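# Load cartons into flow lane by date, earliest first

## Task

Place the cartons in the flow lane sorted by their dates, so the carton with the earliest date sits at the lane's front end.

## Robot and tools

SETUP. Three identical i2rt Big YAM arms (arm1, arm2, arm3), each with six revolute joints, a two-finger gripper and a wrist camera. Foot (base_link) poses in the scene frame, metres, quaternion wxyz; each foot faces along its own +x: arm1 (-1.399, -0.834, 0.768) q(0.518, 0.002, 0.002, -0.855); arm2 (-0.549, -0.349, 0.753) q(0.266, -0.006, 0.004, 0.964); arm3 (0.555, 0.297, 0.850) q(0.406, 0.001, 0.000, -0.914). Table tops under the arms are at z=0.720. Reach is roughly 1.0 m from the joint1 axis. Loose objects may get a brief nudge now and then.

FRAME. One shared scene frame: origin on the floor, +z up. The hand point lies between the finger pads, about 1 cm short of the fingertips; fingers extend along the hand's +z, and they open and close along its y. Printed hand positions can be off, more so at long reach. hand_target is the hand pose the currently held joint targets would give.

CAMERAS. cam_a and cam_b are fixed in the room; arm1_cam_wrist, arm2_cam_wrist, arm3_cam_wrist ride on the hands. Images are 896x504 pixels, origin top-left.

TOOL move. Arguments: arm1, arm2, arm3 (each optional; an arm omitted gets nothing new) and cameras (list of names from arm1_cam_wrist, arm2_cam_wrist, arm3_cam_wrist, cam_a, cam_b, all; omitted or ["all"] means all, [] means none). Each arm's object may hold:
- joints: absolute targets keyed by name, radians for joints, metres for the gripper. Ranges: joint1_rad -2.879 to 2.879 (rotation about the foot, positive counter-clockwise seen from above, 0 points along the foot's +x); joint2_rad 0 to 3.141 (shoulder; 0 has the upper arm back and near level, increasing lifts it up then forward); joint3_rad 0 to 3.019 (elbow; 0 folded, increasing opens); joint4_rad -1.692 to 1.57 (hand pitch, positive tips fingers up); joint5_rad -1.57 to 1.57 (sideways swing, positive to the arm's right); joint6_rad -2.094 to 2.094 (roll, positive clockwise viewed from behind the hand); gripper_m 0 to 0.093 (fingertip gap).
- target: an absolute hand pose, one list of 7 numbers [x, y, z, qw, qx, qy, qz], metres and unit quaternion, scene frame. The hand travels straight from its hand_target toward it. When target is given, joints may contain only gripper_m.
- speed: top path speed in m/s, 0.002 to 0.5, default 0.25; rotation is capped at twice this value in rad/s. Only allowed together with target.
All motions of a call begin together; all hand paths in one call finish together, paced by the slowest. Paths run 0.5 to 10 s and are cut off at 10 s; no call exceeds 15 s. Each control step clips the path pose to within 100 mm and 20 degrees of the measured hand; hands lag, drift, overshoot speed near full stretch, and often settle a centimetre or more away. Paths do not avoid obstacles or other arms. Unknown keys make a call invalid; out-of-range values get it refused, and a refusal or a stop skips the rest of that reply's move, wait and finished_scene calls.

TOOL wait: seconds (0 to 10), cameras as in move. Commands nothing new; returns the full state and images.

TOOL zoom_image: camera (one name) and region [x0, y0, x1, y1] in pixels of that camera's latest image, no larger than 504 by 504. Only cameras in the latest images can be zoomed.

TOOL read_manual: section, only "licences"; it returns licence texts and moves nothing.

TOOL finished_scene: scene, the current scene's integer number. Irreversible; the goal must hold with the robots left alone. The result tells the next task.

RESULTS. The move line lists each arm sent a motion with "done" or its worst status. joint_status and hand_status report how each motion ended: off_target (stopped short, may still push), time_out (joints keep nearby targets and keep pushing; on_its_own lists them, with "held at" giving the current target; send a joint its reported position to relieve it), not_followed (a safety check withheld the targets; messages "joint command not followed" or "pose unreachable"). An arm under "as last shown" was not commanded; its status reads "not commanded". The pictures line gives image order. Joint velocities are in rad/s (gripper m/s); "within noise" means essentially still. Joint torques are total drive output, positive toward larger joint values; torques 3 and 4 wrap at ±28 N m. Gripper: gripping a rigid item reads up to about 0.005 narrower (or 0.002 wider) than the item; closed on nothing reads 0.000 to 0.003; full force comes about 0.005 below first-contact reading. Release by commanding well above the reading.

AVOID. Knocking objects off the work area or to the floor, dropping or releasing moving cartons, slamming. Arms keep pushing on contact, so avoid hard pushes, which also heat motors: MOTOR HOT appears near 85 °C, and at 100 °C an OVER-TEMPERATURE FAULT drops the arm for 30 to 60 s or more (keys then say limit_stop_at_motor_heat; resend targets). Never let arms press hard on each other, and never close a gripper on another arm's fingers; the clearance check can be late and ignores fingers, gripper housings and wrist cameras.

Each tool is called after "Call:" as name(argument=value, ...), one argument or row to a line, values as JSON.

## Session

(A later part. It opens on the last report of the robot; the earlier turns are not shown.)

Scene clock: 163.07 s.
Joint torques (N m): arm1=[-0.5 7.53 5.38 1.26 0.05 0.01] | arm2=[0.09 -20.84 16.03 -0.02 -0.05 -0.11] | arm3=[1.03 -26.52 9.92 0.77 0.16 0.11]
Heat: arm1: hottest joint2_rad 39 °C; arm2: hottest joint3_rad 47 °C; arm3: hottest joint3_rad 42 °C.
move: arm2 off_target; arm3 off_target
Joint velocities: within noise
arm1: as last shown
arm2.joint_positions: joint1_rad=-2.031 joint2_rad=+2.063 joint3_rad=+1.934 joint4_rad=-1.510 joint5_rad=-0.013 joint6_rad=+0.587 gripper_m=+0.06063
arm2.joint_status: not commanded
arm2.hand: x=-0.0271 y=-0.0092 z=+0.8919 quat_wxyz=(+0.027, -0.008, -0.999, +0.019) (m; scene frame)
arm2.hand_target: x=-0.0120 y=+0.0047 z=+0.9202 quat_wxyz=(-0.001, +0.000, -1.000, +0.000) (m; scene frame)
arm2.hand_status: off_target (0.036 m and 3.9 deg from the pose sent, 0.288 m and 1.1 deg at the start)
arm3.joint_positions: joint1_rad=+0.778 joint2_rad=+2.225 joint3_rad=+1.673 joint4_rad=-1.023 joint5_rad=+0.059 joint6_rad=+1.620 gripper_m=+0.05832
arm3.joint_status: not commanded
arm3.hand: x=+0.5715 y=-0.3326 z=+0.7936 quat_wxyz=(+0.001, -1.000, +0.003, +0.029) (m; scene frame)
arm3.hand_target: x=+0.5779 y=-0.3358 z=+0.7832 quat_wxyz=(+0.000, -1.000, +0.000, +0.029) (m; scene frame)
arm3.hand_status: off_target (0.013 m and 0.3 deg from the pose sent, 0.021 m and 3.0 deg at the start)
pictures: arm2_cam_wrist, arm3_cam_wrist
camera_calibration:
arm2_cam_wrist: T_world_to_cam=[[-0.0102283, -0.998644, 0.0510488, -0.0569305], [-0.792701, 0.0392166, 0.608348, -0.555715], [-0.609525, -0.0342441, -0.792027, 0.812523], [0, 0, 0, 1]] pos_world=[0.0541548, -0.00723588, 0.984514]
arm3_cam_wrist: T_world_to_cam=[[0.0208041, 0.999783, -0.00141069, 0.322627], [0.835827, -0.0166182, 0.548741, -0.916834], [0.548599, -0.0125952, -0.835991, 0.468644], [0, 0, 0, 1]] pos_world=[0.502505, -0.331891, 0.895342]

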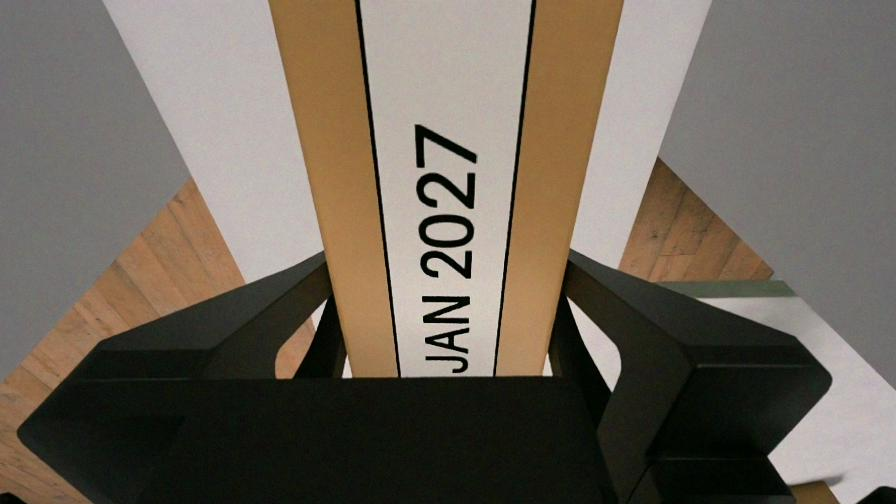

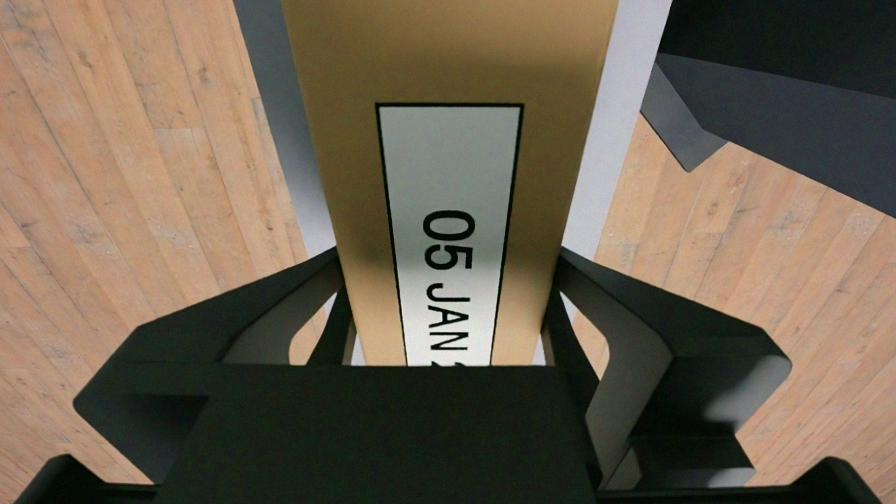

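Call:
move(
  arm3={"target": [0.578, -0.335, 0.794, 0, 0.9996, 0, -0.0288], "speed": 0.06},
  arm2={"target": [-0.01, 0.006, 0.795, 0, 0, 1, 0], "speed": 0.2},
  cameras=[],
)

Call:
move(
  arm3={"joints": {"gripper_m": 0.072}},
  arm2={"target": [-0.01, 0.006, 0.774, 0, 0, 1, 0], "speed": 0.06},
  cameras=["arm3_cam_wrist"],
)

Call:
move(
  arm3={"target": [0.578, -0.335, 0.91, 0, 0.9996, 0, -0.0288], "speed": 0.2},
  arm2={"joints": {"gripper_m": 0.09}},
  cameras=["arm3_cam_wrist"],
)

Call:
move(
  arm3={"joints": {"joint1_rad": -0.066, "joint2_rad": 1.397, "joint3_rad": 0.878, "joint4_rad": -1.052, "joint5_rad": 0.0, "joint6_rad": 0.77, "gripper_m": 0.09}},
  arm2={"target": [-0.01, 0.006, 0.90, 0, 0, 1, 0], "speed": 0.3},
  cameras=[],
)

Call:
move(
  arm2={"target": [-0.30, 0.006, 0.93, 0, 0, 1, 0], "speed": 0.35},
  cameras=[],
)

Call:
move(
  arm3={"target": [-0.035, -0.001, 0.89, 0, 1, 0, 0], "speed": 0.3},
  arm2={"joints": {"joint1_rad": 1.2165, "joint2_rad": 1.3975, "joint3_rad": 1.137, "joint4_rad": -1.311, "joint5_rad": 0.0, "joint6_rad": -1.3875}},
  cameras=["arm2_cam_wrist", "arm3_cam_wrist", "cam_b"],
)

Call:
zoom_image(
  camera="cam_b",
  region=[300, 170, 560, 330],
)

Call:
move(
  arm3={"target": [-0.0455, -0.0015, 0.785, 0, 1, 0, 0], "speed": 0.2},
  cameras=["arm3_cam_wrist"],
)

Call:
move(
  arm3={"joints": {"gripper_m": 0.05}},
  cameras=[],
)

Scene clock: 174.47 s.
Joint torques (N m): arm1=[-0.56 7.59 5.37 1.26 0.05 0.01] | arm2=[0.21 -21.19 9.5 0.58 -0.06 -0.05] | arm3=[0.85 -27.93 9.98 0.18 0.16 0.12]
Heat: arm1: hottest joint2_rad 38 °C; arm2: hottest joint3_rad 48 °C; arm3: hottest joint2_rad 42 °C.
move: arm2 done; arm3 done
Joint velocities: within noise
arm1: as last shown
arm2.joint_positions: joint1_rad=-2.030 joint2_rad=+2.153 joint3_rad=+1.811 joint4_rad=-1.248 joint5_rad=-0.013 joint6_rad=+0.587 gripper_m=+0.06063
arm2.joint_status: not commanded
arm2.hand: x=-0.0103 y=+0.0006 z=+0.7895 quat_wxyz=(+0.007, -0.007, -1.000, +0.005) (m; scene frame)
arm2.hand_target: x=-0.0100 y=+0.0060 z=+0.7950 quat_wxyz=(+0.000, +0.000, -1.000, +0.000) (m; scene frame)
arm2.hand_status: done (0.008 m and 1.3 deg from the pose sent, 0.100 m and 3.9 deg at the start)
arm3.joint_positions: joint1_rad=+0.778 joint2_rad=+2.225 joint3_rad=+1.673 joint4_rad=-1.023 joint5_rad=+0.059 joint6_rad=+1.620 gripper_m=+0.05832
arm3.joint_status: not commanded
arm3.hand: x=+0.5714 y=-0.3326 z=+0.7936 quat_wxyz=(+0.001, -1.000, +0.003, +0.029) (m; scene frame)
arm3.hand_target: x=+0.5779 y=-0.3350 z=+0.7940 quat_wxyz=(+0.000, -1.000, +0.000, +0.029) (m; scene frame)
arm3.hand_status: done (0.007 m and 0.3 deg from the pose sent, 0.007 m and 0.3 deg at the start)
pictures: none
No camera images: "cameras" was empty.

Scene clock: 175.47 s.
Joint torques (N m): arm1=[-0.5 7.53 5.35 1.25 0.05 0.01] | arm2=[0.26 -20.54 8.47 0.85 -0.05 -0.09] | arm3=[0.97 -28.1 10 0.21 0.17 0.13]
Heat: arm1: hottest joint2_rad 38 °C; arm2: hottest joint3_rad 48 °C; arm3: hottest joint2_rad 42 °C.
move: arm2 off_target; arm3 done
Joint velocities: within noise
arm1.joint_positions: joint1_rad=+0.617 joint2_rad=+0.392 joint3_rad=+1.549 joint4_rad=-1.543 joint5_rad=+0.001 joint6_rad=+1.563 gripper_m=+0.08998
arm1.joint_status: not commanded
arm1.hand: x=-1.3899 y=-0.9157 z=+1.3623 quat_wxyz=(-0.555, -0.829, -0.058, -0.036) (m; scene frame)
arm1.hand_target: x=-1.3906 y=-0.9186 z=+1.3604 quat_wxyz=(-0.549, -0.833, -0.050, -0.033) (m; scene frame)
arm1.hand_status: not commanded
arm2.joint_positions: joint1_rad=-2.030 joint2_rad=+2.155 joint3_rad=+1.800 joint4_rad=-1.206 joint5_rad=-0.013 joint6_rad=+0.587 gripper_m=+0.06063
arm2.joint_status: not commanded
arm2.hand: x=-0.0051 y=+0.0038 z=+0.7847 quat_wxyz=(-0.006, -0.007, -1.000, -0.003) (m; scene frame)
arm2.hand_target: x=-0.0100 y=+0.0058 z=+0.7740 quat_wxyz=(+0.000, +0.000, -1.000, +0.000) (m; scene frame)
arm2.hand_status: off_target (0.012 m and 1.1 deg from the pose sent, 0.016 m and 1.3 deg at the start)
arm3.joint_positions: joint1_rad=+0.778 joint2_rad=+2.225 joint3_rad=+1.673 joint4_rad=-1.023 joint5_rad=+0.059 joint6_rad=+1.620 gripper_m=+0.07193
arm3.joint_status: all done
arm3.hand: x=+0.5714 y=-0.3326 z=+0.7938 quat_wxyz=(+0.001, -1.000, +0.003, +0.029) (m; scene frame)
arm3.hand_target: x=+0.5779 y=-0.3351 z=+0.7941 quat_wxyz=(+0.000, -1.000, +0.000, +0.029) (m; scene frame)
arm3.hand_status: not commanded
pictures: arm3_cam_wrist
camera_calibration:
arm3_cam_wrist: T_world_to_cam=[[0.0207968, 0.999782, -0.00177859, 0.322963], [0.836025, -0.0164148, 0.548446, -0.916682], [0.548297, -0.0128929, -0.836184, 0.469175], [0, 0, 0, 1]] pos_world=[0.502405, -0.331891, 0.895642]

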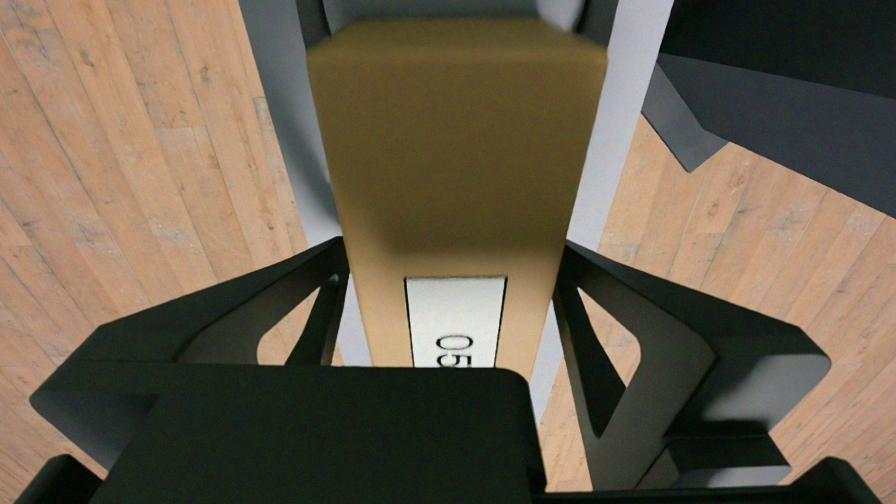

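Scene clock: 176.87 s.
Joint torques (N m): arm1=[-0.56 7.65 5.35 1.25 0.05 0.01] | arm2=[0.15 -19.78 8.54 0.69 -0.02 -0.09] | arm3=[1.08 -25.99 13.26 -0.1 0.17 0.12]
Heat: arm1: hottest joint2_rad 38 °C; arm2: hottest joint3_rad 48 °C; arm3: hottest joint2_rad 42 °C.
move: arm2 done; arm3 off_target
Joint velocities: within noise
arm1: as last shown
arm2.joint_positions: joint1_rad=-2.030 joint2_rad=+2.155 joint3_rad=+1.800 joint4_rad=-1.206 joint5_rad=-0.014 joint6_rad=+0.587 gripper_m=+0.08994
arm2.joint_status: all done
arm2.hand: x=-0.0051 y=+0.0039 z=+0.7847 quat_wxyz=(-0.006, -0.007, -1.000, -0.003) (m; scene frame)
arm2.hand_target: x=-0.0101 y=+0.0058 z=+0.7740 quat_wxyz=(+0.000, +0.000, -1.000, +0.000) (m; scene frame)
arm2.hand_status: not commanded
arm3.joint_positions: joint1_rad=+0.778 joint2_rad=+2.076 joint3_rad=+1.746 joint4_rad=-1.247 joint5_rad=+0.059 joint6_rad=+1.620 gripper_m=+0.07194
arm3.joint_status: not commanded
arm3.hand: x=+0.5712 y=-0.3267 z=+0.9097 quat_wxyz=(+0.002, -1.000, +0.002, +0.029) (m; scene frame)
arm3.hand_target: x=+0.5781 y=-0.3347 z=+0.9100 quat_wxyz=(+0.000, -1.000, +0.000, +0.029) (m; scene frame)
arm3.hand_status: off_target (0.011 m and 0.3 deg from the pose sent, 0.117 m and 0.3 deg at the start)
pictures: arm3_cam_wrist
camera_calibration:
arm3_cam_wrist: T_world_to_cam=[[0.0204167, 0.999792, 0.000120169, 0.315747], [0.835879, -0.0171354, 0.548646, -0.980351], [0.548534, -0.0111011, -0.836055, 0.566608], [0, 0, 0, 1]] pos_world=[0.502205, -0.32619, 1.01154]

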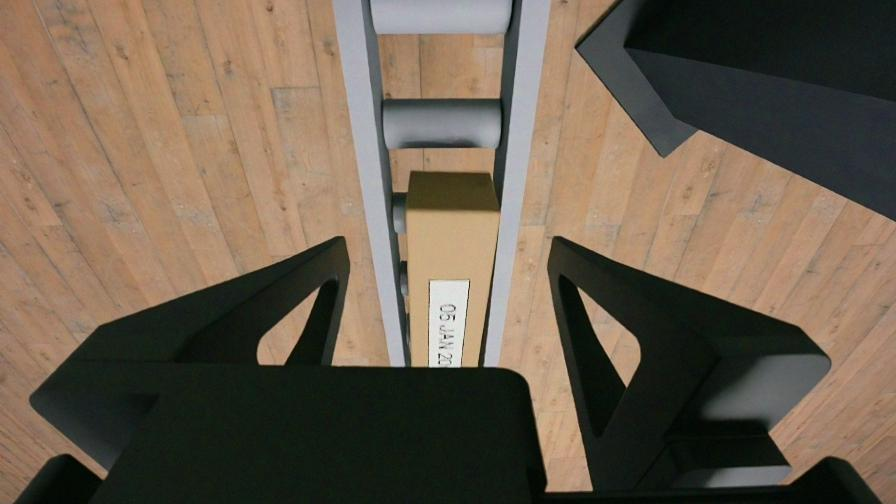

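Scene clock: 178.47 s.
Joint torques (N m): arm1=[-0.62 7.53 5.38 1.26 0.05 0.01] | arm2=[0.03 -18.02 13.89 -0.18 0.02 -0.11] | arm3=[-0.62 -12.98 9.74 0.5 0 -0.01]
Heat: arm1: hottest joint2_rad 38 °C; arm2: hottest joint3_rad 48 °C; arm3: hottest joint2_rad 42 °C.
move: arm2 off_target; arm3 done
Joint velocities: within noise
arm1: as last shown
arm2.joint_positions: joint1_rad=-2.030 joint2_rad=+2.051 joint3_rad=+1.927 joint4_rad=-1.465 joint5_rad=-0.015 joint6_rad=+0.587 gripper_m=+0.08995
arm2.joint_status: not commanded
arm2.hand: x=-0.0201 y=-0.0037 z=+0.8962 quat_wxyz=(+0.007, -0.007, -1.000, +0.005) (m; scene frame)
arm2.hand_target: x=-0.0105 y=+0.0056 z=+0.9000 quat_wxyz=(-0.001, +0.000, -1.000, +0.000) (m; scene frame)
arm2.hand_status: off_target (0.015 m and 1.3 deg from the pose sent, 0.115 m and 1.1 deg at the start)
arm3.joint_positions: joint1_rad=-0.057 joint2_rad=+1.393 joint3_rad=+0.875 joint4_rad=-1.055 joint5_rad=+0.002 joint6_rad=+0.779 gripper_m=+0.08991
arm3.joint_status: all done
arm3.hand: x=+0.3027 y=+0.0498 z=+0.9300 quat_wxyz=(+0.001, -1.000, +0.000, -0.001) (m; scene frame)
arm3.hand_target: x=+0.2994 y=+0.0507 z=+0.9295 quat_wxyz=(+0.000, -1.000, +0.000, -0.001) (m; scene frame)
arm3.hand_status: not commanded
pictures: none
No camera images: "cameras" was empty.

Scene clock: 180.40 s.
Joint torques (N m): arm1=[-0.56 7.59 5.35 1.26 0.05 0.01] | arm2=[0.15 -11.4 8.23 0.76 0.12 0.14] | arm3=[-0.67 -12.86 9.83 0.51 0.01 -0.04]
Heat: arm1: hottest joint2_rad 38 °C; arm2: hottest joint3_rad 48 °C; arm3: hottest joint2_rad 42 °C.
move: arm2 done
Joint velocities: within noise
arm1, arm3: as last shown
arm2.joint_positions: joint1_rad=-1.657 joint2_rad=+1.492 joint3_rad=+1.278 joint4_rad=-1.343 joint5_rad=-0.016 joint6_rad=+0.938 gripper_m=+0.08995
arm2.joint_status: not commanded
arm2.hand: x=-0.2967 y=+0.0080 z=+0.9375 quat_wxyz=(-0.002, +0.004, -1.000, -0.004) (m; scene frame)
arm2.hand_target: x=-0.3000 y=+0.0059 z=+0.9301 quat_wxyz=(+0.000, +0.000, -1.000, +0.000) (m; scene frame)
arm2.hand_status: done (0.008 m and 0.7 deg from the pose sent, 0.282 m and 1.2 deg at the start)
arm3.joint_positions: joint1_rad=-0.057 joint2_rad=+1.393 joint3_rad=+0.875 joint4_rad=-1.055 joint5_rad=+0.002 joint6_rad=+0.778 gripper_m=+0.08991
arm3.hand: x=+0.3027 y=+0.0498 z=+0.9300 quat_wxyz=(+0.001, -1.000, -0.001, -0.001) (m; scene frame)
pictures: none
No camera images: "cameras" was empty.

Scene clock: 182.80 s.
Joint torques (N m): arm1=[-0.56 7.53 5.38 1.28 0.05 0.01] | arm2=[0.38 -9.88 8.17 0.1 -0.1 -0.12] | arm3=[-0.15 -25.76 14.43 0.03 -0.01 -0.03]
Heat: arm1: hottest joint2_rad 38 °C; arm2: hottest joint3_rad 48 °C; arm3: hottest joint3_rad 42 °C.
move: arm2 done; arm3 off_target
Joint velocities: within noise
arm1: as last shown
arm2.joint_positions: joint1_rad=+1.211 joint2_rad=+1.400 joint3_rad=+1.156 joint4_rad=-1.307 joint5_rad=-0.001 joint6_rad=-1.376 gripper_m=+0.09008
arm2.joint_status: all done
arm2.hand: x=-0.8635 y=-0.5958 z=+0.9303 quat_wxyz=(+0.004, +0.520, +0.854, -0.012) (m; scene frame)
arm2.hand_target: x=-0.8563 y=-0.5926 z=+0.9240 quat_wxyz=(+0.007, +0.513, +0.858, -0.002) (m; scene frame)
arm2.hand_status: not commanded
arm3.joint_positions: joint1_rad=-0.363 joint2_rad=+2.148 joint3_rad=+1.836 joint4_rad=-1.254 joint5_rad=+0.003 joint6_rad=+0.478 gripper_m=+0.08991
arm3.joint_status: not commanded
arm3.hand: x=-0.0248 y=+0.0022 z=+0.8965 quat_wxyz=(+0.000, -1.000, +0.003, +0.002) (m; scene frame)
arm3.hand_target: x=-0.0346 y=-0.0008 z=+0.8900 quat_wxyz=(+0.000, -1.000, +0.000, +0.001) (m; scene frame)
arm3.hand_status: off_target (0.013 m and 0.4 deg from the pose sent, 0.344 m and 0.2 deg at the start)
pictures: arm2_cam_wrist, arm3_cam_wrist, cam_b
camera_calibration:
arm2_cam_wrist: T_world_to_cam=[[-0.885665, -0.463356, 0.0299748, -1.07066], [-0.372744, 0.747994, 0.54915, -0.379026], [-0.276873, 0.475191, -0.835186, 0.943898], [0, 0, 0, 1]] pos_world=[-0.828188, -0.66112, 1.02857]
arm3_cam_wrist: T_world_to_cam=[[0.0210171, 0.999777, -0.00189831, 0.000964225], [0.805248, -0.0158023, 0.592728, -0.509549], [0.592566, -0.013986, -0.805401, 0.859816], [0, 0, 0, 1]] pos_world=[-0.0992047, 0.00300935, 0.994522]

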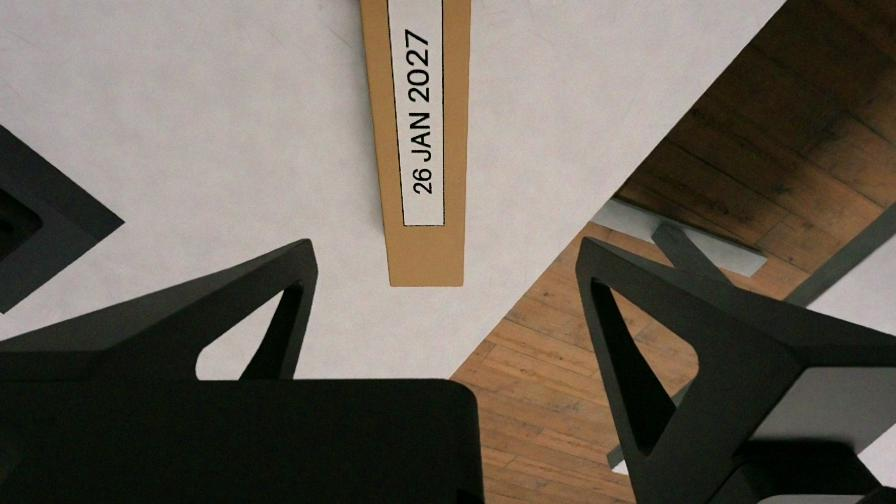

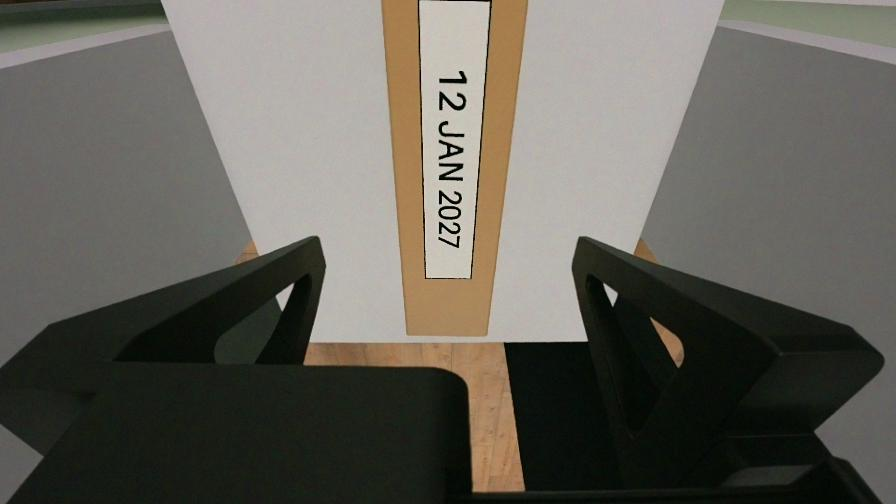

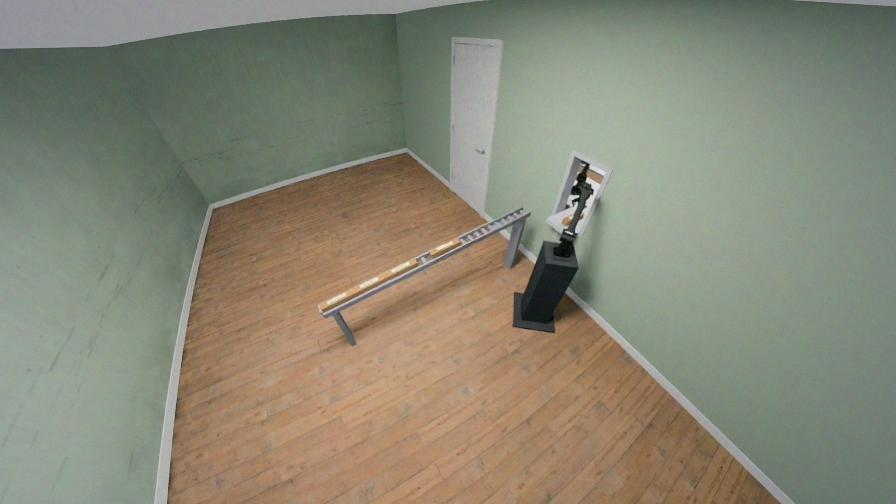

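Scaled by 1.938 from the camera's 896x504 image, which has a finer 1280x720 frame.

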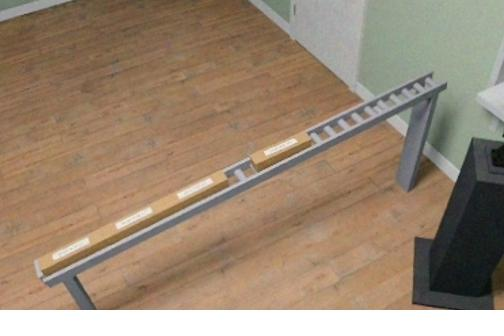

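Scene clock: 184.07 s.
Joint torques (N m): arm1=[-0.56 7.59 5.37 1.26 0.05 0.01] | arm2=[0.38 -9.88 8.17 0.1 -0.1 -0.12] | arm3=[-0.85 -27.99 11.56 0.68 0 -0.03]
Heat: arm1: hottest joint2_rad 38 °C; arm2: hottest joint3_rad 48 °C; arm3: hottest joint2_rad 42 °C.
move: arm3 off_target
Joint velocities: within noise
arm1, arm2: as last shown
arm3.joint_positions: joint1_rad=-0.363 joint2_rad=+2.306 joint3_rad=+1.826 joint4_rad=-1.096 joint5_rad=+0.003 joint6_rad=+0.472 gripper_m=+0.08991
arm3.joint_status: not commanded
arm3.hand: x=-0.0366 y=-0.0040 z=+0.7926 quat_wxyz=(+0.003, -1.000, -0.001, -0.003) (m; scene frame)
arm3.hand_target: x=-0.0452 y=-0.0014 z=+0.7851 quat_wxyz=(+0.000, -1.000, +0.000, +0.000) (m; scene frame)
arm3.hand_status: off_target (0.012 m and 0.4 deg from the pose sent, 0.114 m and 0.4 deg at the start)
pictures: arm3_cam_wrist
camera_calibration:
arm3_cam_wrist: T_world_to_cam=[[0.0145651, 0.99989, 0.00272289, 0.00328839], [0.800046, -0.0132874, 0.599791, -0.444297], [0.599761, -0.00655759, -0.800152, 0.779179], [0, 0, 0, 1]] pos_world=[-0.111911, -0.00408205, 0.889938]

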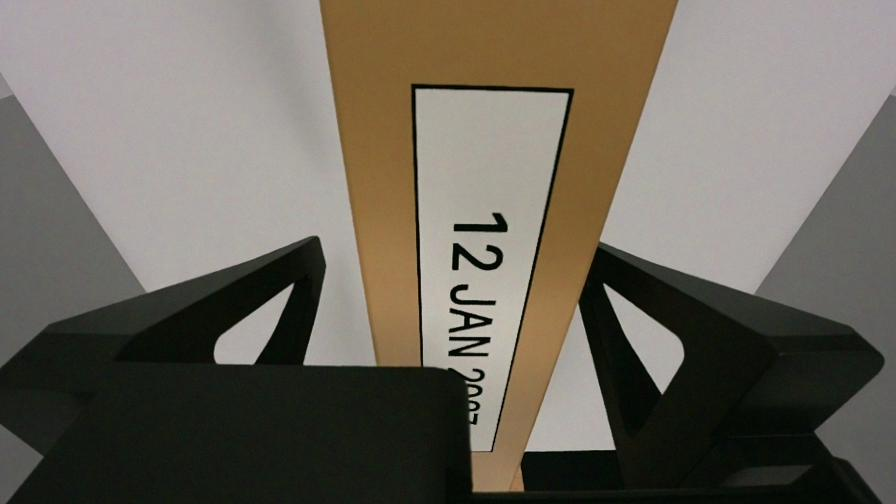

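Scene clock: 184.70 s.
Joint torques (N m): arm1=[-0.56 7.53 5.35 1.28 0.05 0.01] | arm2=[0.32 -9.82 8.16 0.12 -0.1 -0.12] | arm3=[-0.67 -28.1 11.51 0.69 0 -0.03]
Heat: arm1: hottest joint2_rad 38 °C; arm2: hottest joint3_rad 48 °C; arm3: hottest joint2_rad 42 °C.
move: arm3 off_target
Joint velocities: within noise
arm1, arm2: as last shown
arm3.joint_positions: joint1_rad=-0.364 joint2_rad=+2.306 joint3_rad=+1.826 joint4_rad=-1.096 joint5_rad=+0.003 joint6_rad=+0.471 gripper_m=+0.05821
arm3.joint_status: gripper_m off_target (ended at +0.05824, target +0.05000)
arm3.hand: x=-0.0368 y=-0.0038 z=+0.7926 quat_wxyz=(+0.003, -1.000, -0.001, -0.003) (m; scene frame)
arm3.hand_target: x=-0.0452 y=-0.0014 z=+0.7851 quat_wxyz=(+0.000, -1.000, +0.000, +0.000) (m; scene frame)
arm3.hand_status: not commanded
pictures: none
No camera images: "cameras" was empty.

Call:
move(
  arm3={"target": [-0.04, 0.0, 0.91, 0, 1, 0, 0], "speed": 0.25},
  arm2={"target": [-0.8519, -0.5898, 0.752, 0, 0.5158, 0.8567, 0], "speed": 0.25},
  cameras=["arm2_cam_wrist"],
)

Call:
move(
  arm3={"target": [0.32, 0.03, 0.93, 0, 1, 0, 0], "speed": 0.35},
  arm2={"joints": {"gripper_m": 0.05}},
  cameras=[],
)

Call:
move(
  arm3={"joints": {"joint1_rad": 0.7746, "joint2_rad": 2.1216, "joint3_rad": 1.7128, "joint4_rad": -1.162, "joint5_rad": 0.056, "joint6_rad": 1.6106}},
  arm2={"target": [-0.8519, -0.5898, 0.95, 0, 0.5158, 0.8567, 0], "speed": 0.3},
  cameras=[],
)

Call:
move(
  arm3={"target": [0.578, -0.343, 0.806, 0, 0.9996, 0, -0.0288], "speed": 0.15},
  arm2={"joints": {"joint1_rad": -1.651, "joint2_rad": 1.47, "joint3_rad": 1.26, "joint4_rad": -1.345, "joint5_rad": 0.0, "joint6_rad": 0.951}},
  cameras=[],
)

Call:
move(
  arm3={"target": [0.578, -0.336, 0.778, 0, 0.9996, 0, -0.0288], "speed": 0.08},
  arm2={"target": [-0.01, 0.006, 0.92, 0, 0, 1, 0], "speed": 0.3},
  cameras=["arm3_cam_wrist", "arm2_cam_wrist"],
)

Scene clock: 193.57 s.
Joint torques (N m): arm1=[-0.56 7.59 5.35 1.26 0.05 0.01] | arm2=[0.44 -9.47 6.79 0.64 -0.04 -0.04] | arm3=[-0.32 -30.51 15.16 -0.17 0 0]
Heat: arm1: hottest joint2_rad 38 °C; arm2: hottest joint3_rad 48 °C; arm3: hottest joint2_rad 43 °C.
move: arm2 done; arm3 off_target
Joint velocities: within noise
arm1: as last shown
arm2.joint_positions: joint1_rad=+1.211 joint2_rad=+1.605 joint3_rad=+0.877 joint4_rad=-0.830 joint5_rad=+0.013 joint6_rad=-1.376 gripper_m=+0.09008
arm2.joint_status: not commanded
arm2.hand: x=-0.8562 y=-0.5903 z=+0.7596 quat_wxyz=(-0.001, +0.520, +0.854, -0.006) (m; scene frame)
arm2.hand_target: x=-0.8518 y=-0.5896 z=+0.7522 quat_wxyz=(+0.000, +0.516, +0.857, +0.000) (m; scene frame)
arm2.hand_status: done (0.009 m and 0.9 deg from the pose sent, 0.179 m and 1.6 deg at the start)
arm3.joint_positions: joint1_rad=-0.364 joint2_rad=+2.188 joint3_rad=+1.869 joint4_rad=-1.302 joint5_rad=+0.003 joint6_rad=+0.471 gripper_m=+0.05821
arm3.joint_status: not commanded
arm3.hand: x=-0.0217 y=+0.0040 z=+0.8838 quat_wxyz=(+0.013, -1.000, -0.001, -0.023) (m; scene frame)
arm3.hand_target: x=-0.0388 y=+0.0006 z=+0.9103 quat_wxyz=(+0.000, -1.000, +0.000, +0.000) (m; scene frame)
arm3.hand_status: off_target (0.032 m and 3.0 deg from the pose sent, 0.117 m and 0.4 deg at the start)
pictures: arm2_cam_wrist
camera_calibration:
arm2_cam_wrist: T_world_to_cam=[[-0.885668, -0.463661, 0.0247261, -1.05272], [-0.371371, 0.739332, 0.561669, -0.300182], [-0.278705, 0.488269, -0.826993, 0.800657], [0, 0, 0, 1]] pos_world=[-0.82069, -0.657106, 0.85677]

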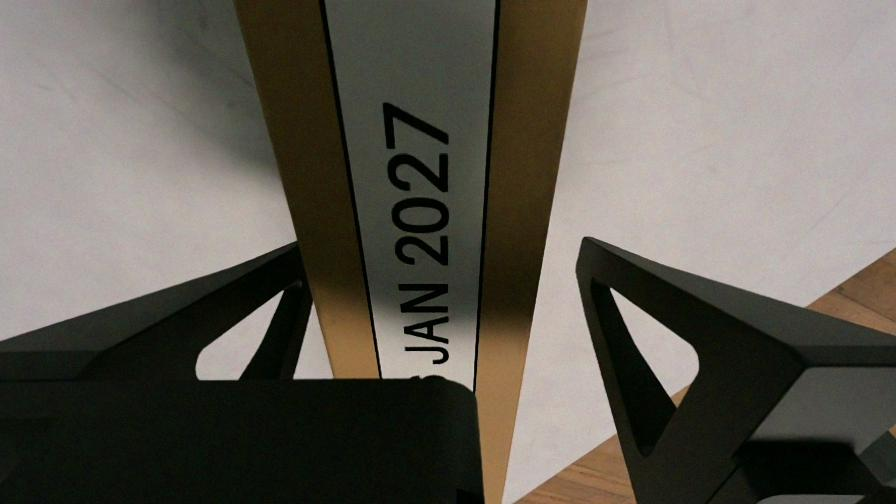

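Scene clock: 195.70 s.
Joint torques (N m): arm1=[-0.62 7.59 5.35 1.25 0.05 0.02] | arm2=[0.44 -9.47 6.87 0.72 -0.05 -0.04] | arm3=[0.79 -15.09 10.09 0.49 0.16 0.16]
Heat: arm1: hottest joint2_rad 38 °C; arm2: hottest joint3_rad 48 °C; arm3: hottest joint3_rad 43 °C.
move: arm2 off_target; arm3 off_target
Joint velocities: within noise
arm1.joint_positions: joint1_rad=+0.617 joint2_rad=+0.392 joint3_rad=+1.549 joint4_rad=-1.543 joint5_rad=+0.001 joint6_rad=+1.563 gripper_m=+0.08998
arm1.joint_status: not commanded
arm1.hand: x=-1.3899 y=-0.9157 z=+1.3623 quat_wxyz=(-0.555, -0.829, -0.058, -0.036) (m; scene frame)
arm1.hand_target: x=-1.3906 y=-0.9186 z=+1.3604 quat_wxyz=(-0.549, -0.833, -0.050, -0.033) (m; scene frame)
arm1.hand_status: not commanded
arm2.joint_positions: joint1_rad=+1.211 joint2_rad=+1.605 joint3_rad=+0.876 joint4_rad=-0.830 joint5_rad=+0.013 joint6_rad=-1.376 gripper_m=+0.06058
arm2.joint_status: gripper_m off_target (ended at +0.06061, target +0.05000)
arm2.hand: x=-0.8557 y=-0.5899 z=+0.7593 quat_wxyz=(-0.001, +0.520, +0.854, -0.006) (m; scene frame)
arm2.hand_target: x=-0.8519 y=-0.5897 z=+0.7522 quat_wxyz=(+0.000, +0.516, +0.857, +0.000) (m; scene frame)
arm2.hand_status: not commanded
arm3.joint_positions: joint1_rad=+0.006 joint2_rad=+1.416 joint3_rad=+0.871 joint4_rad=-1.057 joint5_rad=-0.001 joint6_rad=+0.844 gripper_m=+0.05821
arm3.joint_status: not commanded
arm3.hand: x=+0.3216 y=+0.0369 z=+0.9209 quat_wxyz=(+0.011, -1.000, +0.001, -0.012) (m; scene frame)
arm3.hand_target: x=+0.3201 y=+0.0301 z=+0.9300 quat_wxyz=(+0.000, -1.000, +0.000, +0.000) (m; scene frame)
arm3.hand_status: off_target (0.012 m and 1.9 deg from the pose sent, 0.346 m and 3.0 deg at the start)
pictures: none
No camera images: "cameras" was empty.

Scene clock: 197.53 s.
Joint torques (N m): arm1=[-0.56 7.59 5.37 1.25 0.05 0.01] | arm2=[0.67 -8.7 15.45 -0.34 -0.11 0.03] | arm3=[-0.03 -28.1 14.26 -0.17 0.18 0.15]
Heat: arm1: hottest joint2_rad 37 °C; arm2: hottest joint3_rad 48 °C; arm3: hottest joint3_rad 43 °C.
move: arm2 off_target; arm3 done
Joint velocities: within noise
arm1: as last shown
arm2.joint_positions: joint1_rad=+1.215 joint2_rad=+1.362 joint3_rad=+1.095 joint4_rad=-1.370 joint5_rad=+0.014 joint6_rad=-1.376 gripper_m=+0.06058
arm2.joint_status: not commanded
arm2.hand: x=-0.8345 y=-0.5714 z=+0.9223 quat_wxyz=(+0.012, +0.517, +0.855, +0.031) (m; scene frame)
arm2.hand_target: x=-0.8504 y=-0.5885 z=+0.9500 quat_wxyz=(+0.000, +0.516, +0.857, +0.000) (m; scene frame)
arm2.hand_status: off_target (0.038 m and 3.8 deg from the pose sent, 0.191 m and 0.8 deg at the start; pose on its path clipped on 4 of 55 steps)
arm3.joint_positions: joint1_rad=+0.775 joint2_rad=+2.129 joint3_rad=+1.661 joint4_rad=-1.153 joint5_rad=+0.056 joint6_rad=+1.602 gripper_m=+0.05822
arm3.joint_status: all done
arm3.hand: x=+0.5692 y=-0.3112 z=+0.8482 quat_wxyz=(+0.024, -0.999, -0.005, +0.028) (m; scene frame)
arm3.hand_target: x=+0.5695 y=-0.3308 z=+0.8702 quat_wxyz=(-0.001, -1.000, +0.000, +0.027) (m; scene frame)
arm3.hand_status: not commanded
pictures: none
No camera images: "cameras" was empty.

Scene clock: 200.03 s.
Joint torques (N m): arm1=[-0.62 7.59 5.37 1.25 0.05 0.01] | arm2=[-0.15 -12.81 13.09 -0.24 0.03 0.08] | arm3=[1.14 -28.28 13.59 0.35 0.15 0.14]
Heat: arm1: hottest joint2_rad 37 °C; arm2: hottest joint3_rad 49 °C; arm3: hottest joint3_rad 43 °C.
move: arm2 done; arm3 off_target
Joint velocities: within noise
arm1: as last shown
arm2.joint_positions: joint1_rad=-1.651 joint2_rad=+1.490 joint3_rad=+1.213 joint4_rad=-1.336 joint5_rad=+0.001 joint6_rad=+0.941 gripper_m=+0.06069
arm2.joint_status: all done
arm2.hand: x=-0.3080 y=-0.0088 z=+0.9150 quat_wxyz=(+0.007, +0.005, -1.000, +0.023) (m; scene frame)
arm2.hand_target: x=-0.3010 y=+0.0019 z=+0.9400 quat_wxyz=(-0.009, +0.000, -1.000, -0.001) (m; scene frame)
arm2.hand_status: not commanded
arm3.joint_positions: joint1_rad=+0.777 joint2_rad=+2.229 joint3_rad=+1.668 joint4_rad=-1.067 joint5_rad=+0.059 joint6_rad=+1.617 gripper_m=+0.05822
arm3.joint_status: not commanded
arm3.hand: x=+0.5702 y=-0.3190 z=+0.7904 quat_wxyz=(+0.027, -0.999, +0.001, +0.030) (m; scene frame)
arm3.hand_target: x=+0.5780 y=-0.3419 z=+0.8067 quat_wxyz=(+0.000, -1.000, +0.000, +0.029) (m; scene frame)
arm3.hand_status: off_target (0.030 m and 3.1 deg from the pose sent, 0.054 m and 2.8 deg at the start)
pictures: none
No camera images: "cameras" was empty.

Scene clock: 202.17 s.
Joint torques (N m): arm1=[-0.62 7.53 5.37 1.28 0.05 0] | arm2=[0.09 -20.19 16.34 -0.49 -0.05 -0.11] | arm3=[1.03 -26.23 10.17 0.76 0.15 0.08]
Heat: arm1: hottest joint2_rad 37 °C; arm2: hottest joint3_rad 50 °C; arm3: hottest joint3_rad 43 °C.
move: arm2 off_target; arm3 off_target
Joint velocities: within noise
arm1: as last shown
arm2.joint_positions: joint1_rad=-2.030 joint2_rad=+2.063 joint3_rad=+1.930 joint4_rad=-1.509 joint5_rad=-0.013 joint6_rad=+0.587 gripper_m=+0.06069
arm2.joint_status: not commanded
arm2.hand: x=-0.0282 y=-0.0096 z=+0.8901 quat_wxyz=(+0.029, -0.008, -0.999, +0.020) (m; scene frame)
arm2.hand_target: x=-0.0123 y=+0.0047 z=+0.9205 quat_wxyz=(-0.001, +0.000, -1.000, +0.000) (m; scene frame)
arm2.hand_status: off_target (0.038 m and 4.1 deg from the pose sent, 0.298 m and 2.8 deg at the start)
arm3.joint_positions: joint1_rad=+0.778 joint2_rad=+2.231 joint3_rad=+1.668 joint4_rad=-1.012 joint5_rad=+0.060 joint6_rad=+1.621 gripper_m=+0.05822
arm3.joint_status: not commanded
arm3.hand: x=+0.5711 y=-0.3321 z=+0.7886 quat_wxyz=(+0.001, -1.000, +0.004, +0.029) (m; scene frame)
arm3.hand_target: x=+0.5780 y=-0.3357 z=+0.7781 quat_wxyz=(+0.000, -1.000, +0.000, +0.029) (m; scene frame)
arm3.hand_status: off_target (0.013 m and 0.4 deg from the pose sent, 0.022 m and 3.1 deg at the start)
pictures: arm2_cam_wrist, arm3_cam_wrist
camera_calibration:
arm2_cam_wrist: T_world_to_cam=[[-0.00975033, -0.998545, 0.0530379, -0.0590119], [-0.790432, 0.0401839, 0.611231, -0.558014], [-0.612473, -0.0359632, -0.789673, 0.808198], [0, 0, 0, 1]] pos_world=[0.053352, -0.00743756, 0.982417]
arm3_cam_wrist: T_world_to_cam=[[0.0226519, 0.999742, -0.00190491, 0.32143], [0.836188, -0.0179017, 0.54815, -0.91388], [0.547975, -0.0140095, -0.836378, 0.464964], [0, 0, 0, 1]] pos_world=[0.502106, -0.331193, 0.890441]

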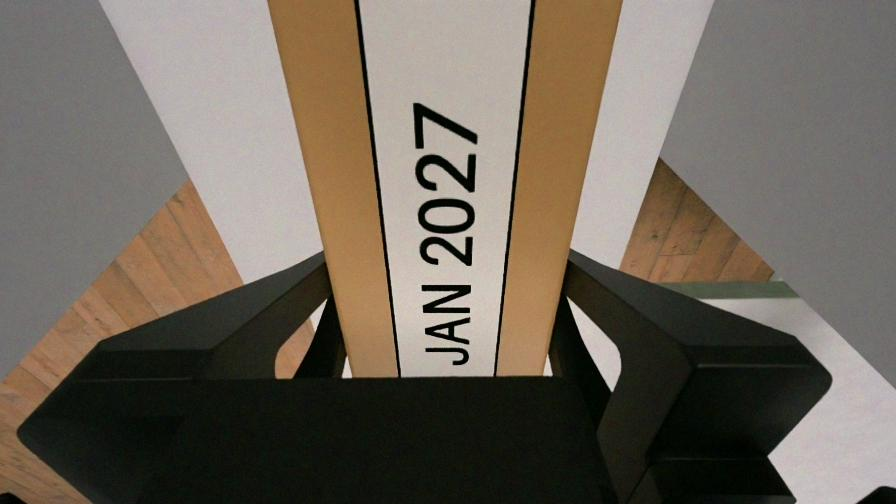

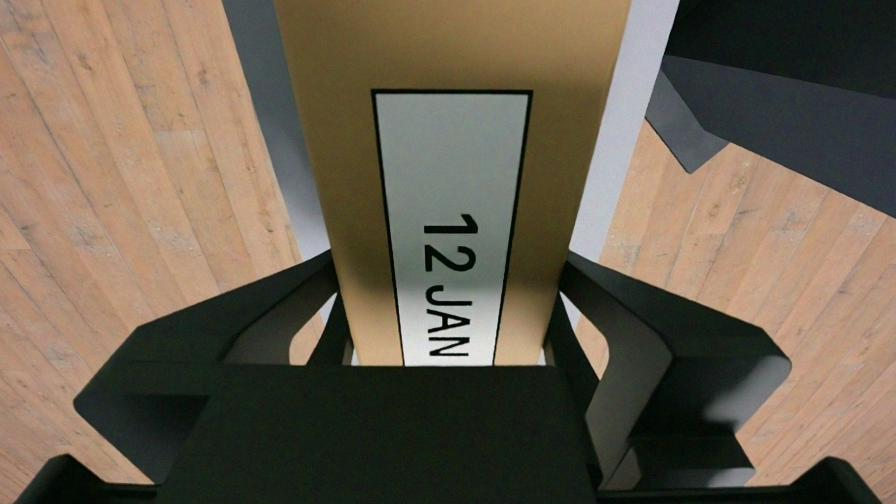

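Call:
move(
  arm3={"target": [0.578, -0.335, 0.789, 0, 0.9996, 0, -0.0288], "speed": 0.06},
  arm2={"target": [-0.01, 0.006, 0.795, 0, 0, 1, 0], "speed": 0.2},
  cameras=[],
)

Call:
move(
  arm3={"joints": {"gripper_m": 0.072}},
  arm2={"target": [-0.01, 0.006, 0.774, 0, 0, 1, 0], "speed": 0.06},
  cameras=["arm3_cam_wrist"],
)

Call:
move(
  arm3={"target": [0.578, -0.335, 0.91, 0, 0.9996, 0, -0.0288], "speed": 0.2},
  arm2={"joints": {"gripper_m": 0.09}},
  cameras=["arm3_cam_wrist"],
)

Call:
move(
  arm3={"joints": {"joint1_rad": -0.066, "joint2_rad": 1.397, "joint3_rad": 0.878, "joint4_rad": -1.052, "joint5_rad": 0.0, "joint6_rad": 0.77, "gripper_m": 0.09}},
  arm2={"target": [-0.01, 0.006, 0.90, 0, 0, 1, 0], "speed": 0.3},
  cameras=[],
)

Call:
move(
  arm2={"target": [-0.30, 0.006, 0.93, 0, 0, 1, 0], "speed": 0.35},
  cameras=[],
)

Call:
move(
  arm3={"target": [-0.035, -0.001, 0.89, 0, 1, 0, 0], "speed": 0.3},
  cameras=["arm3_cam_wrist", "cam_b"],
)

Call:
zoom_image(
  camera="cam_b",
  region=[300, 170, 560, 330],
)

Scene clock: 213.03 s.
Joint torques (N m): arm1=[-0.56 7.53 5.35 1.28 0.05 0.01] | arm2=[0.21 -21.42 9.54 0.54 0.01 -0.1] | arm3=[0.97 -27.87 10.21 0.1 0.13 0.1]
Heat: arm1: hottest joint2_rad 37 °C; arm2: hottest joint3_rad 51 °C; arm3: hottest joint2_rad 43 °C.
move: arm2 done; arm3 done
Joint velocities: within noise
arm1: as last shown
arm2.joint_positions: joint1_rad=-2.030 joint2_rad=+2.155 joint3_rad=+1.811 joint4_rad=-1.248 joint5_rad=-0.014 joint6_rad=+0.587 gripper_m=+0.06069
arm2.joint_status: not commanded
arm2.hand: x=-0.0107 y=+0.0007 z=+0.7885 quat_wxyz=(+0.008, -0.007, -1.000, +0.006) (m; scene frame)
arm2.hand_target: x=-0.0101 y=+0.0060 z=+0.7950 quat_wxyz=(+0.000, +0.000, -1.000, +0.000) (m; scene frame)
arm2.hand_status: done (0.008 m and 1.4 deg from the pose sent, 0.098 m and 4.1 deg at the start)
arm3.joint_positions: joint1_rad=+0.778 joint2_rad=+2.231 joint3_rad=+1.668 joint4_rad=-1.012 joint5_rad=+0.060 joint6_rad=+1.622 gripper_m=+0.05822
arm3.joint_status: not commanded
arm3.hand: x=+0.5711 y=-0.3321 z=+0.7886 quat_wxyz=(+0.001, -1.000, +0.004, +0.029) (m; scene frame)
arm3.hand_target: x=+0.5780 y=-0.3350 z=+0.7890 quat_wxyz=(+0.000, -1.000, +0.000, +0.029) (m; scene frame)
arm3.hand_status: done (0.008 m and 0.4 deg from the pose sent, 0.008 m and 0.4 deg at the start)
pictures: none
No camera images: "cameras" was empty.

Scene clock: 214.00 s.
Joint torques (N m): arm1=[-0.62 7.53 5.35 1.25 0.05 0.01] | arm2=[0.21 -20.19 8.38 0.81 -0.02 -0.09] | arm3=[0.97 -27.93 10.24 0.09 0.14 0.09]
Heat: arm1: hottest joint2_rad 37 °C; arm2: hottest joint3_rad 51 °C; arm3: hottest joint2_rad 43 °C.
move: arm2 off_target; arm3 done
Joint velocities: within noise
arm1: as last shown
arm2.joint_positions: joint1_rad=-2.030 joint2_rad=+2.155 joint3_rad=+1.801 joint4_rad=-1.208 joint5_rad=-0.014 joint6_rad=+0.587 gripper_m=+0.06069
arm2.joint_status: not commanded
arm2.hand: x=-0.0057 y=+0.0038 z=+0.7844 quat_wxyz=(-0.004, -0.007, -1.000, -0.002) (m; scene frame)
arm2.hand_target: x=-0.0102 y=+0.0059 z=+0.7740 quat_wxyz=(+0.000, +0.000, -1.000, +0.000) (m; scene frame)
arm2.hand_status: off_target (0.011 m and 1.0 deg from the pose sent, 0.015 m and 1.4 deg at the start)
arm3.joint_positions: joint1_rad=+0.778 joint2_rad=+2.231 joint3_rad=+1.668 joint4_rad=-1.012 joint5_rad=+0.060 joint6_rad=+1.622 gripper_m=+0.07193
arm3.joint_status: all done
arm3.hand: x=+0.5711 y=-0.3321 z=+0.7886 quat_wxyz=(+0.001, -1.000, +0.004, +0.029) (m; scene frame)
arm3.hand_target: x=+0.5780 y=-0.3350 z=+0.7890 quat_wxyz=(+0.000, -1.000, +0.000, +0.029) (m; scene frame)
arm3.hand_status: not commanded
pictures: arm3_cam_wrist
camera_calibration:
arm3_cam_wrist: T_world_to_cam=[[0.0231503, 0.99973, -0.00194221, 0.32121], [0.836178, -0.0182981, 0.548153, -0.914008], [0.547969, -0.0143139, -0.836376, 0.464864], [0, 0, 0, 1]] pos_world=[0.502106, -0.331194, 0.890441]

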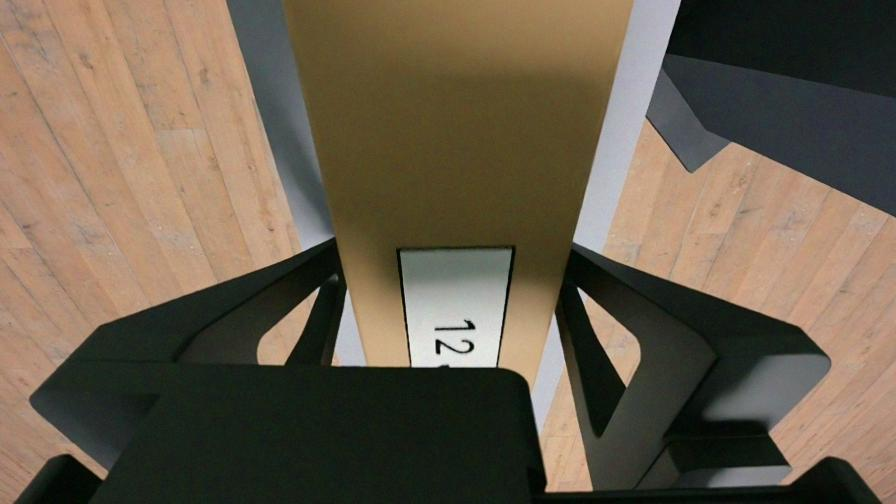

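Scene clock: 215.43 s.
Joint torques (N m): arm1=[-0.5 7.53 5.37 1.25 0.05 0.01] | arm2=[0.26 -20.31 8.4 0.75 -0.01 -0.09] | arm3=[1.14 -25.99 13.27 -0.03 0.15 0.1]
Heat: arm1: hottest joint2_rad 37 °C; arm2: hottest joint3_rad 50 °C; arm3: hottest joint2_rad 43 °C.
move: arm2 done; arm3 off_target
Joint velocities: within noise
arm1: as last shown
arm2.joint_positions: joint1_rad=-2.030 joint2_rad=+2.155 joint3_rad=+1.801 joint4_rad=-1.206 joint5_rad=-0.014 joint6_rad=+0.587 gripper_m=+0.08995
arm2.joint_status: all done
arm2.hand: x=-0.0054 y=+0.0041 z=+0.7844 quat_wxyz=(-0.005, -0.007, -1.000, -0.003) (m; scene frame)
arm2.hand_target: x=-0.0102 y=+0.0059 z=+0.7740 quat_wxyz=(+0.000, +0.000, -1.000, +0.000) (m; scene frame)
arm2.hand_status: not commanded
arm3.joint_positions: joint1_rad=+0.778 joint2_rad=+2.076 joint3_rad=+1.745 joint4_rad=-1.247 joint5_rad=+0.059 joint6_rad=+1.622 gripper_m=+0.07194
arm3.joint_status: not commanded
arm3.hand: x=+0.5707 y=-0.3265 z=+0.9096 quat_wxyz=(+0.002, -1.000, +0.004, +0.029) (m; scene frame)
arm3.hand_target: x=+0.5780 y=-0.3347 z=+0.9101 quat_wxyz=(+0.000, -1.000, +0.000, +0.029) (m; scene frame)
arm3.hand_status: off_target (0.011 m and 0.5 deg from the pose sent, 0.122 m and 0.4 deg at the start)
pictures: arm3_cam_wrist
camera_calibration:
arm3_cam_wrist: T_world_to_cam=[[0.0230845, 0.999733, 0.000395046, 0.313826], [0.836026, -0.0195211, 0.548343, -0.980419], [0.548204, -0.012328, -0.836254, 0.566768], [0, 0, 0, 1]] pos_world=[0.501706, -0.325894, 1.01144]

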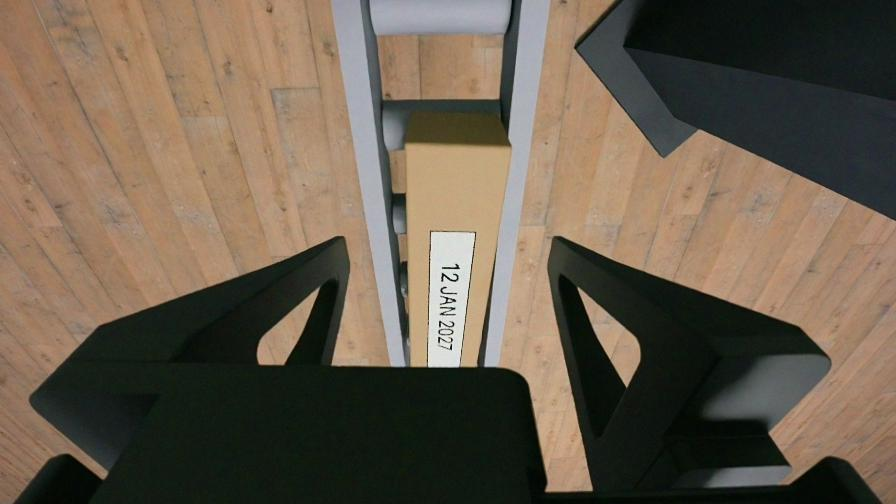

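Scene clock: 217.03 s.
Joint torques (N m): arm1=[-0.56 7.65 5.37 1.28 0.05 0.01] | arm2=[0.03 -18.32 13.89 -0.2 0.02 -0.11] | arm3=[-0.26 -12.63 9.91 0.5 0.01 -0.03]
Heat: arm1: hottest joint2_rad 37 °C; arm2: hottest joint3_rad 51 °C; arm3: hottest joint2_rad 43 °C.
move: arm2 off_target; arm3 done
Joint velocities: within noise
arm1: as last shown
arm2.joint_positions: joint1_rad=-2.030 joint2_rad=+2.051 joint3_rad=+1.927 joint4_rad=-1.465 joint5_rad=-0.015 joint6_rad=+0.587 gripper_m=+0.08995
arm2.joint_status: not commanded
arm2.hand: x=-0.0203 y=-0.0035 z=+0.8962 quat_wxyz=(+0.007, -0.007, -1.000, +0.005) (m; scene frame)
arm2.hand_target: x=-0.0106 y=+0.0057 z=+0.9000 quat_wxyz=(-0.001, +0.000, -1.000, +0.000) (m; scene frame)
arm2.hand_status: off_target (0.014 m and 1.2 deg from the pose sent, 0.116 m and 1.0 deg at the start)
arm3.joint_positions: joint1_rad=-0.056 joint2_rad=+1.393 joint3_rad=+0.875 joint4_rad=-1.055 joint5_rad=+0.003 joint6_rad=+0.779 gripper_m=+0.08991
arm3.joint_status: all done
arm3.hand: x=+0.3027 y=+0.0497 z=+0.9300 quat_wxyz=(+0.001, -1.000, -0.001, -0.001) (m; scene frame)
arm3.hand_target: x=+0.2994 y=+0.0506 z=+0.9295 quat_wxyz=(+0.000, -1.000, +0.000, -0.001) (m; scene frame)
arm3.hand_status: not commanded
pictures: none
No camera images: "cameras" was empty.

Scene clock: 218.97 s.
Joint torques (N m): arm1=[-0.56 7.59 5.37 1.25 0.05 0.01] | arm2=[0.09 -11.46 8.21 0.77 0.12 0.08] | arm3=[-0.67 -12.98 9.87 0.5 0 -0.02]
Heat: arm1: hottest joint2_rad 37 °C; arm2: hottest joint3_rad 51 °C; arm3: hottest joint2_rad 43 °C.
move: arm2 done
Joint velocities: within noise
arm1.joint_positions: joint1_rad=+0.617 joint2_rad=+0.392 joint3_rad=+1.549 joint4_rad=-1.543 joint5_rad=+0.001 joint6_rad=+1.563 gripper_m=+0.08998
arm1.joint_status: not commanded
arm1.hand: x=-1.3899 y=-0.9157 z=+1.3623 quat_wxyz=(-0.555, -0.829, -0.058, -0.036) (m; scene frame)
arm1.hand_target: x=-1.3906 y=-0.9186 z=+1.3604 quat_wxyz=(-0.549, -0.833, -0.050, -0.033) (m; scene frame)
arm1.hand_status: not commanded
arm2.joint_positions: joint1_rad=-1.657 joint2_rad=+1.492 joint3_rad=+1.278 joint4_rad=-1.343 joint5_rad=-0.016 joint6_rad=+0.938 gripper_m=+0.08995
arm2.joint_status: not commanded
arm2.hand: x=-0.2969 y=+0.0081 z=+0.9375 quat_wxyz=(-0.002, +0.004, -1.000, -0.004) (m; scene frame)
arm2.hand_target: x=-0.3000 y=+0.0060 z=+0.9301 quat_wxyz=(+0.000, +0.000, -1.000, +0.000) (m; scene frame)
arm2.hand_status: done (0.008 m and 0.7 deg from the pose sent, 0.282 m and 1.2 deg at the start)
arm3: as last shown
arm3.joint_positions: joint1_rad=-0.056 joint2_rad=+1.393 joint3_rad=+0.875 joint4_rad=-1.055 joint5_rad=+0.003 joint6_rad=+0.778 gripper_m=+0.08991
pictures: none
No camera images: "cameras" was empty.

Scene clock: 221.17 s.
Joint torques (N m): arm1=[-0.56 7.59 5.37 1.26 0.05 0.01] | arm2=[0.15 -11.4 8.21 0.77 0.11 0.1] | arm3=[-0.26 -25.64 14.35 0.01 0 -0.04]
Heat: arm1: hottest joint2_rad 37 °C; arm2: hottest joint3_rad 50 °C; arm3: hottest joint2_rad 43 °C.
move: arm3 off_target
Joint velocities: within noise
arm1, arm2: as last shown
arm3.joint_positions: joint1_rad=-0.363 joint2_rad=+2.148 joint3_rad=+1.836 joint4_rad=-1.254 joint5_rad=+0.003 joint6_rad=+0.478 gripper_m=+0.08991
arm3.joint_status: not commanded
arm3.hand: x=-0.0248 y=+0.0022 z=+0.8965 quat_wxyz=(+0.000, -1.000, +0.003, +0.002) (m; scene frame)
arm3.hand_target: x=-0.0345 y=-0.0008 z=+0.8899 quat_wxyz=(+0.000, -1.000, +0.000, +0.000) (m; scene frame)
arm3.hand_status: off_target (0.013 m and 0.4 deg from the pose sent, 0.344 m and 0.2 deg at the start)
pictures: arm3_cam_wrist, cam_b
camera_calibration:
arm3_cam_wrist: T_world_to_cam=[[0.0210171, 0.999777, -0.00189831, 0.000964225], [0.805248, -0.0158023, 0.592728, -0.509549], [0.592566, -0.013986, -0.805401, 0.859816], [0, 0, 0, 1]] pos_world=[-0.0992047, 0.00300935, 0.994522]

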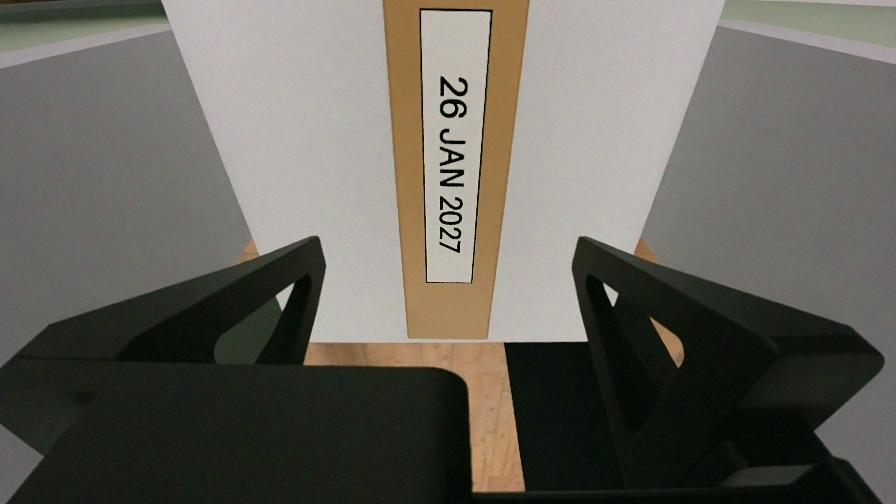

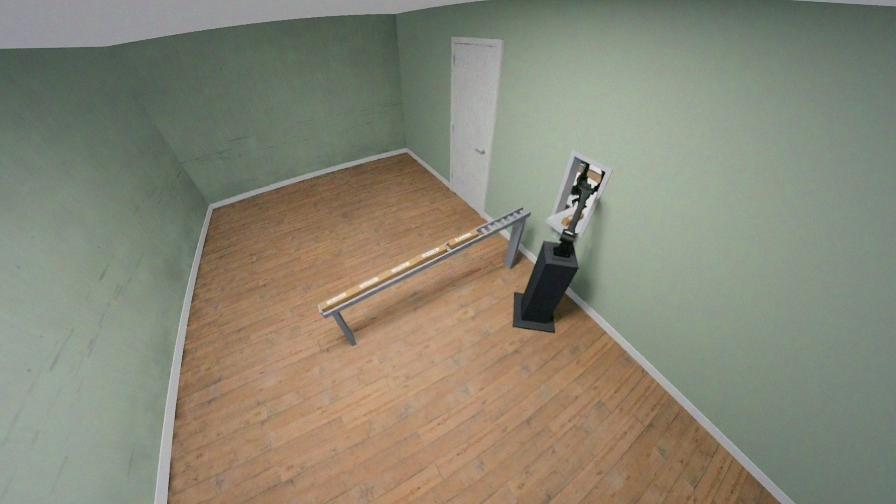

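Scaled by 1.938 from the camera's 896x504 image, which has a finer 1280x720 frame.

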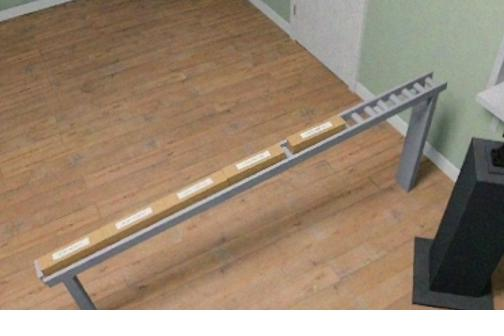

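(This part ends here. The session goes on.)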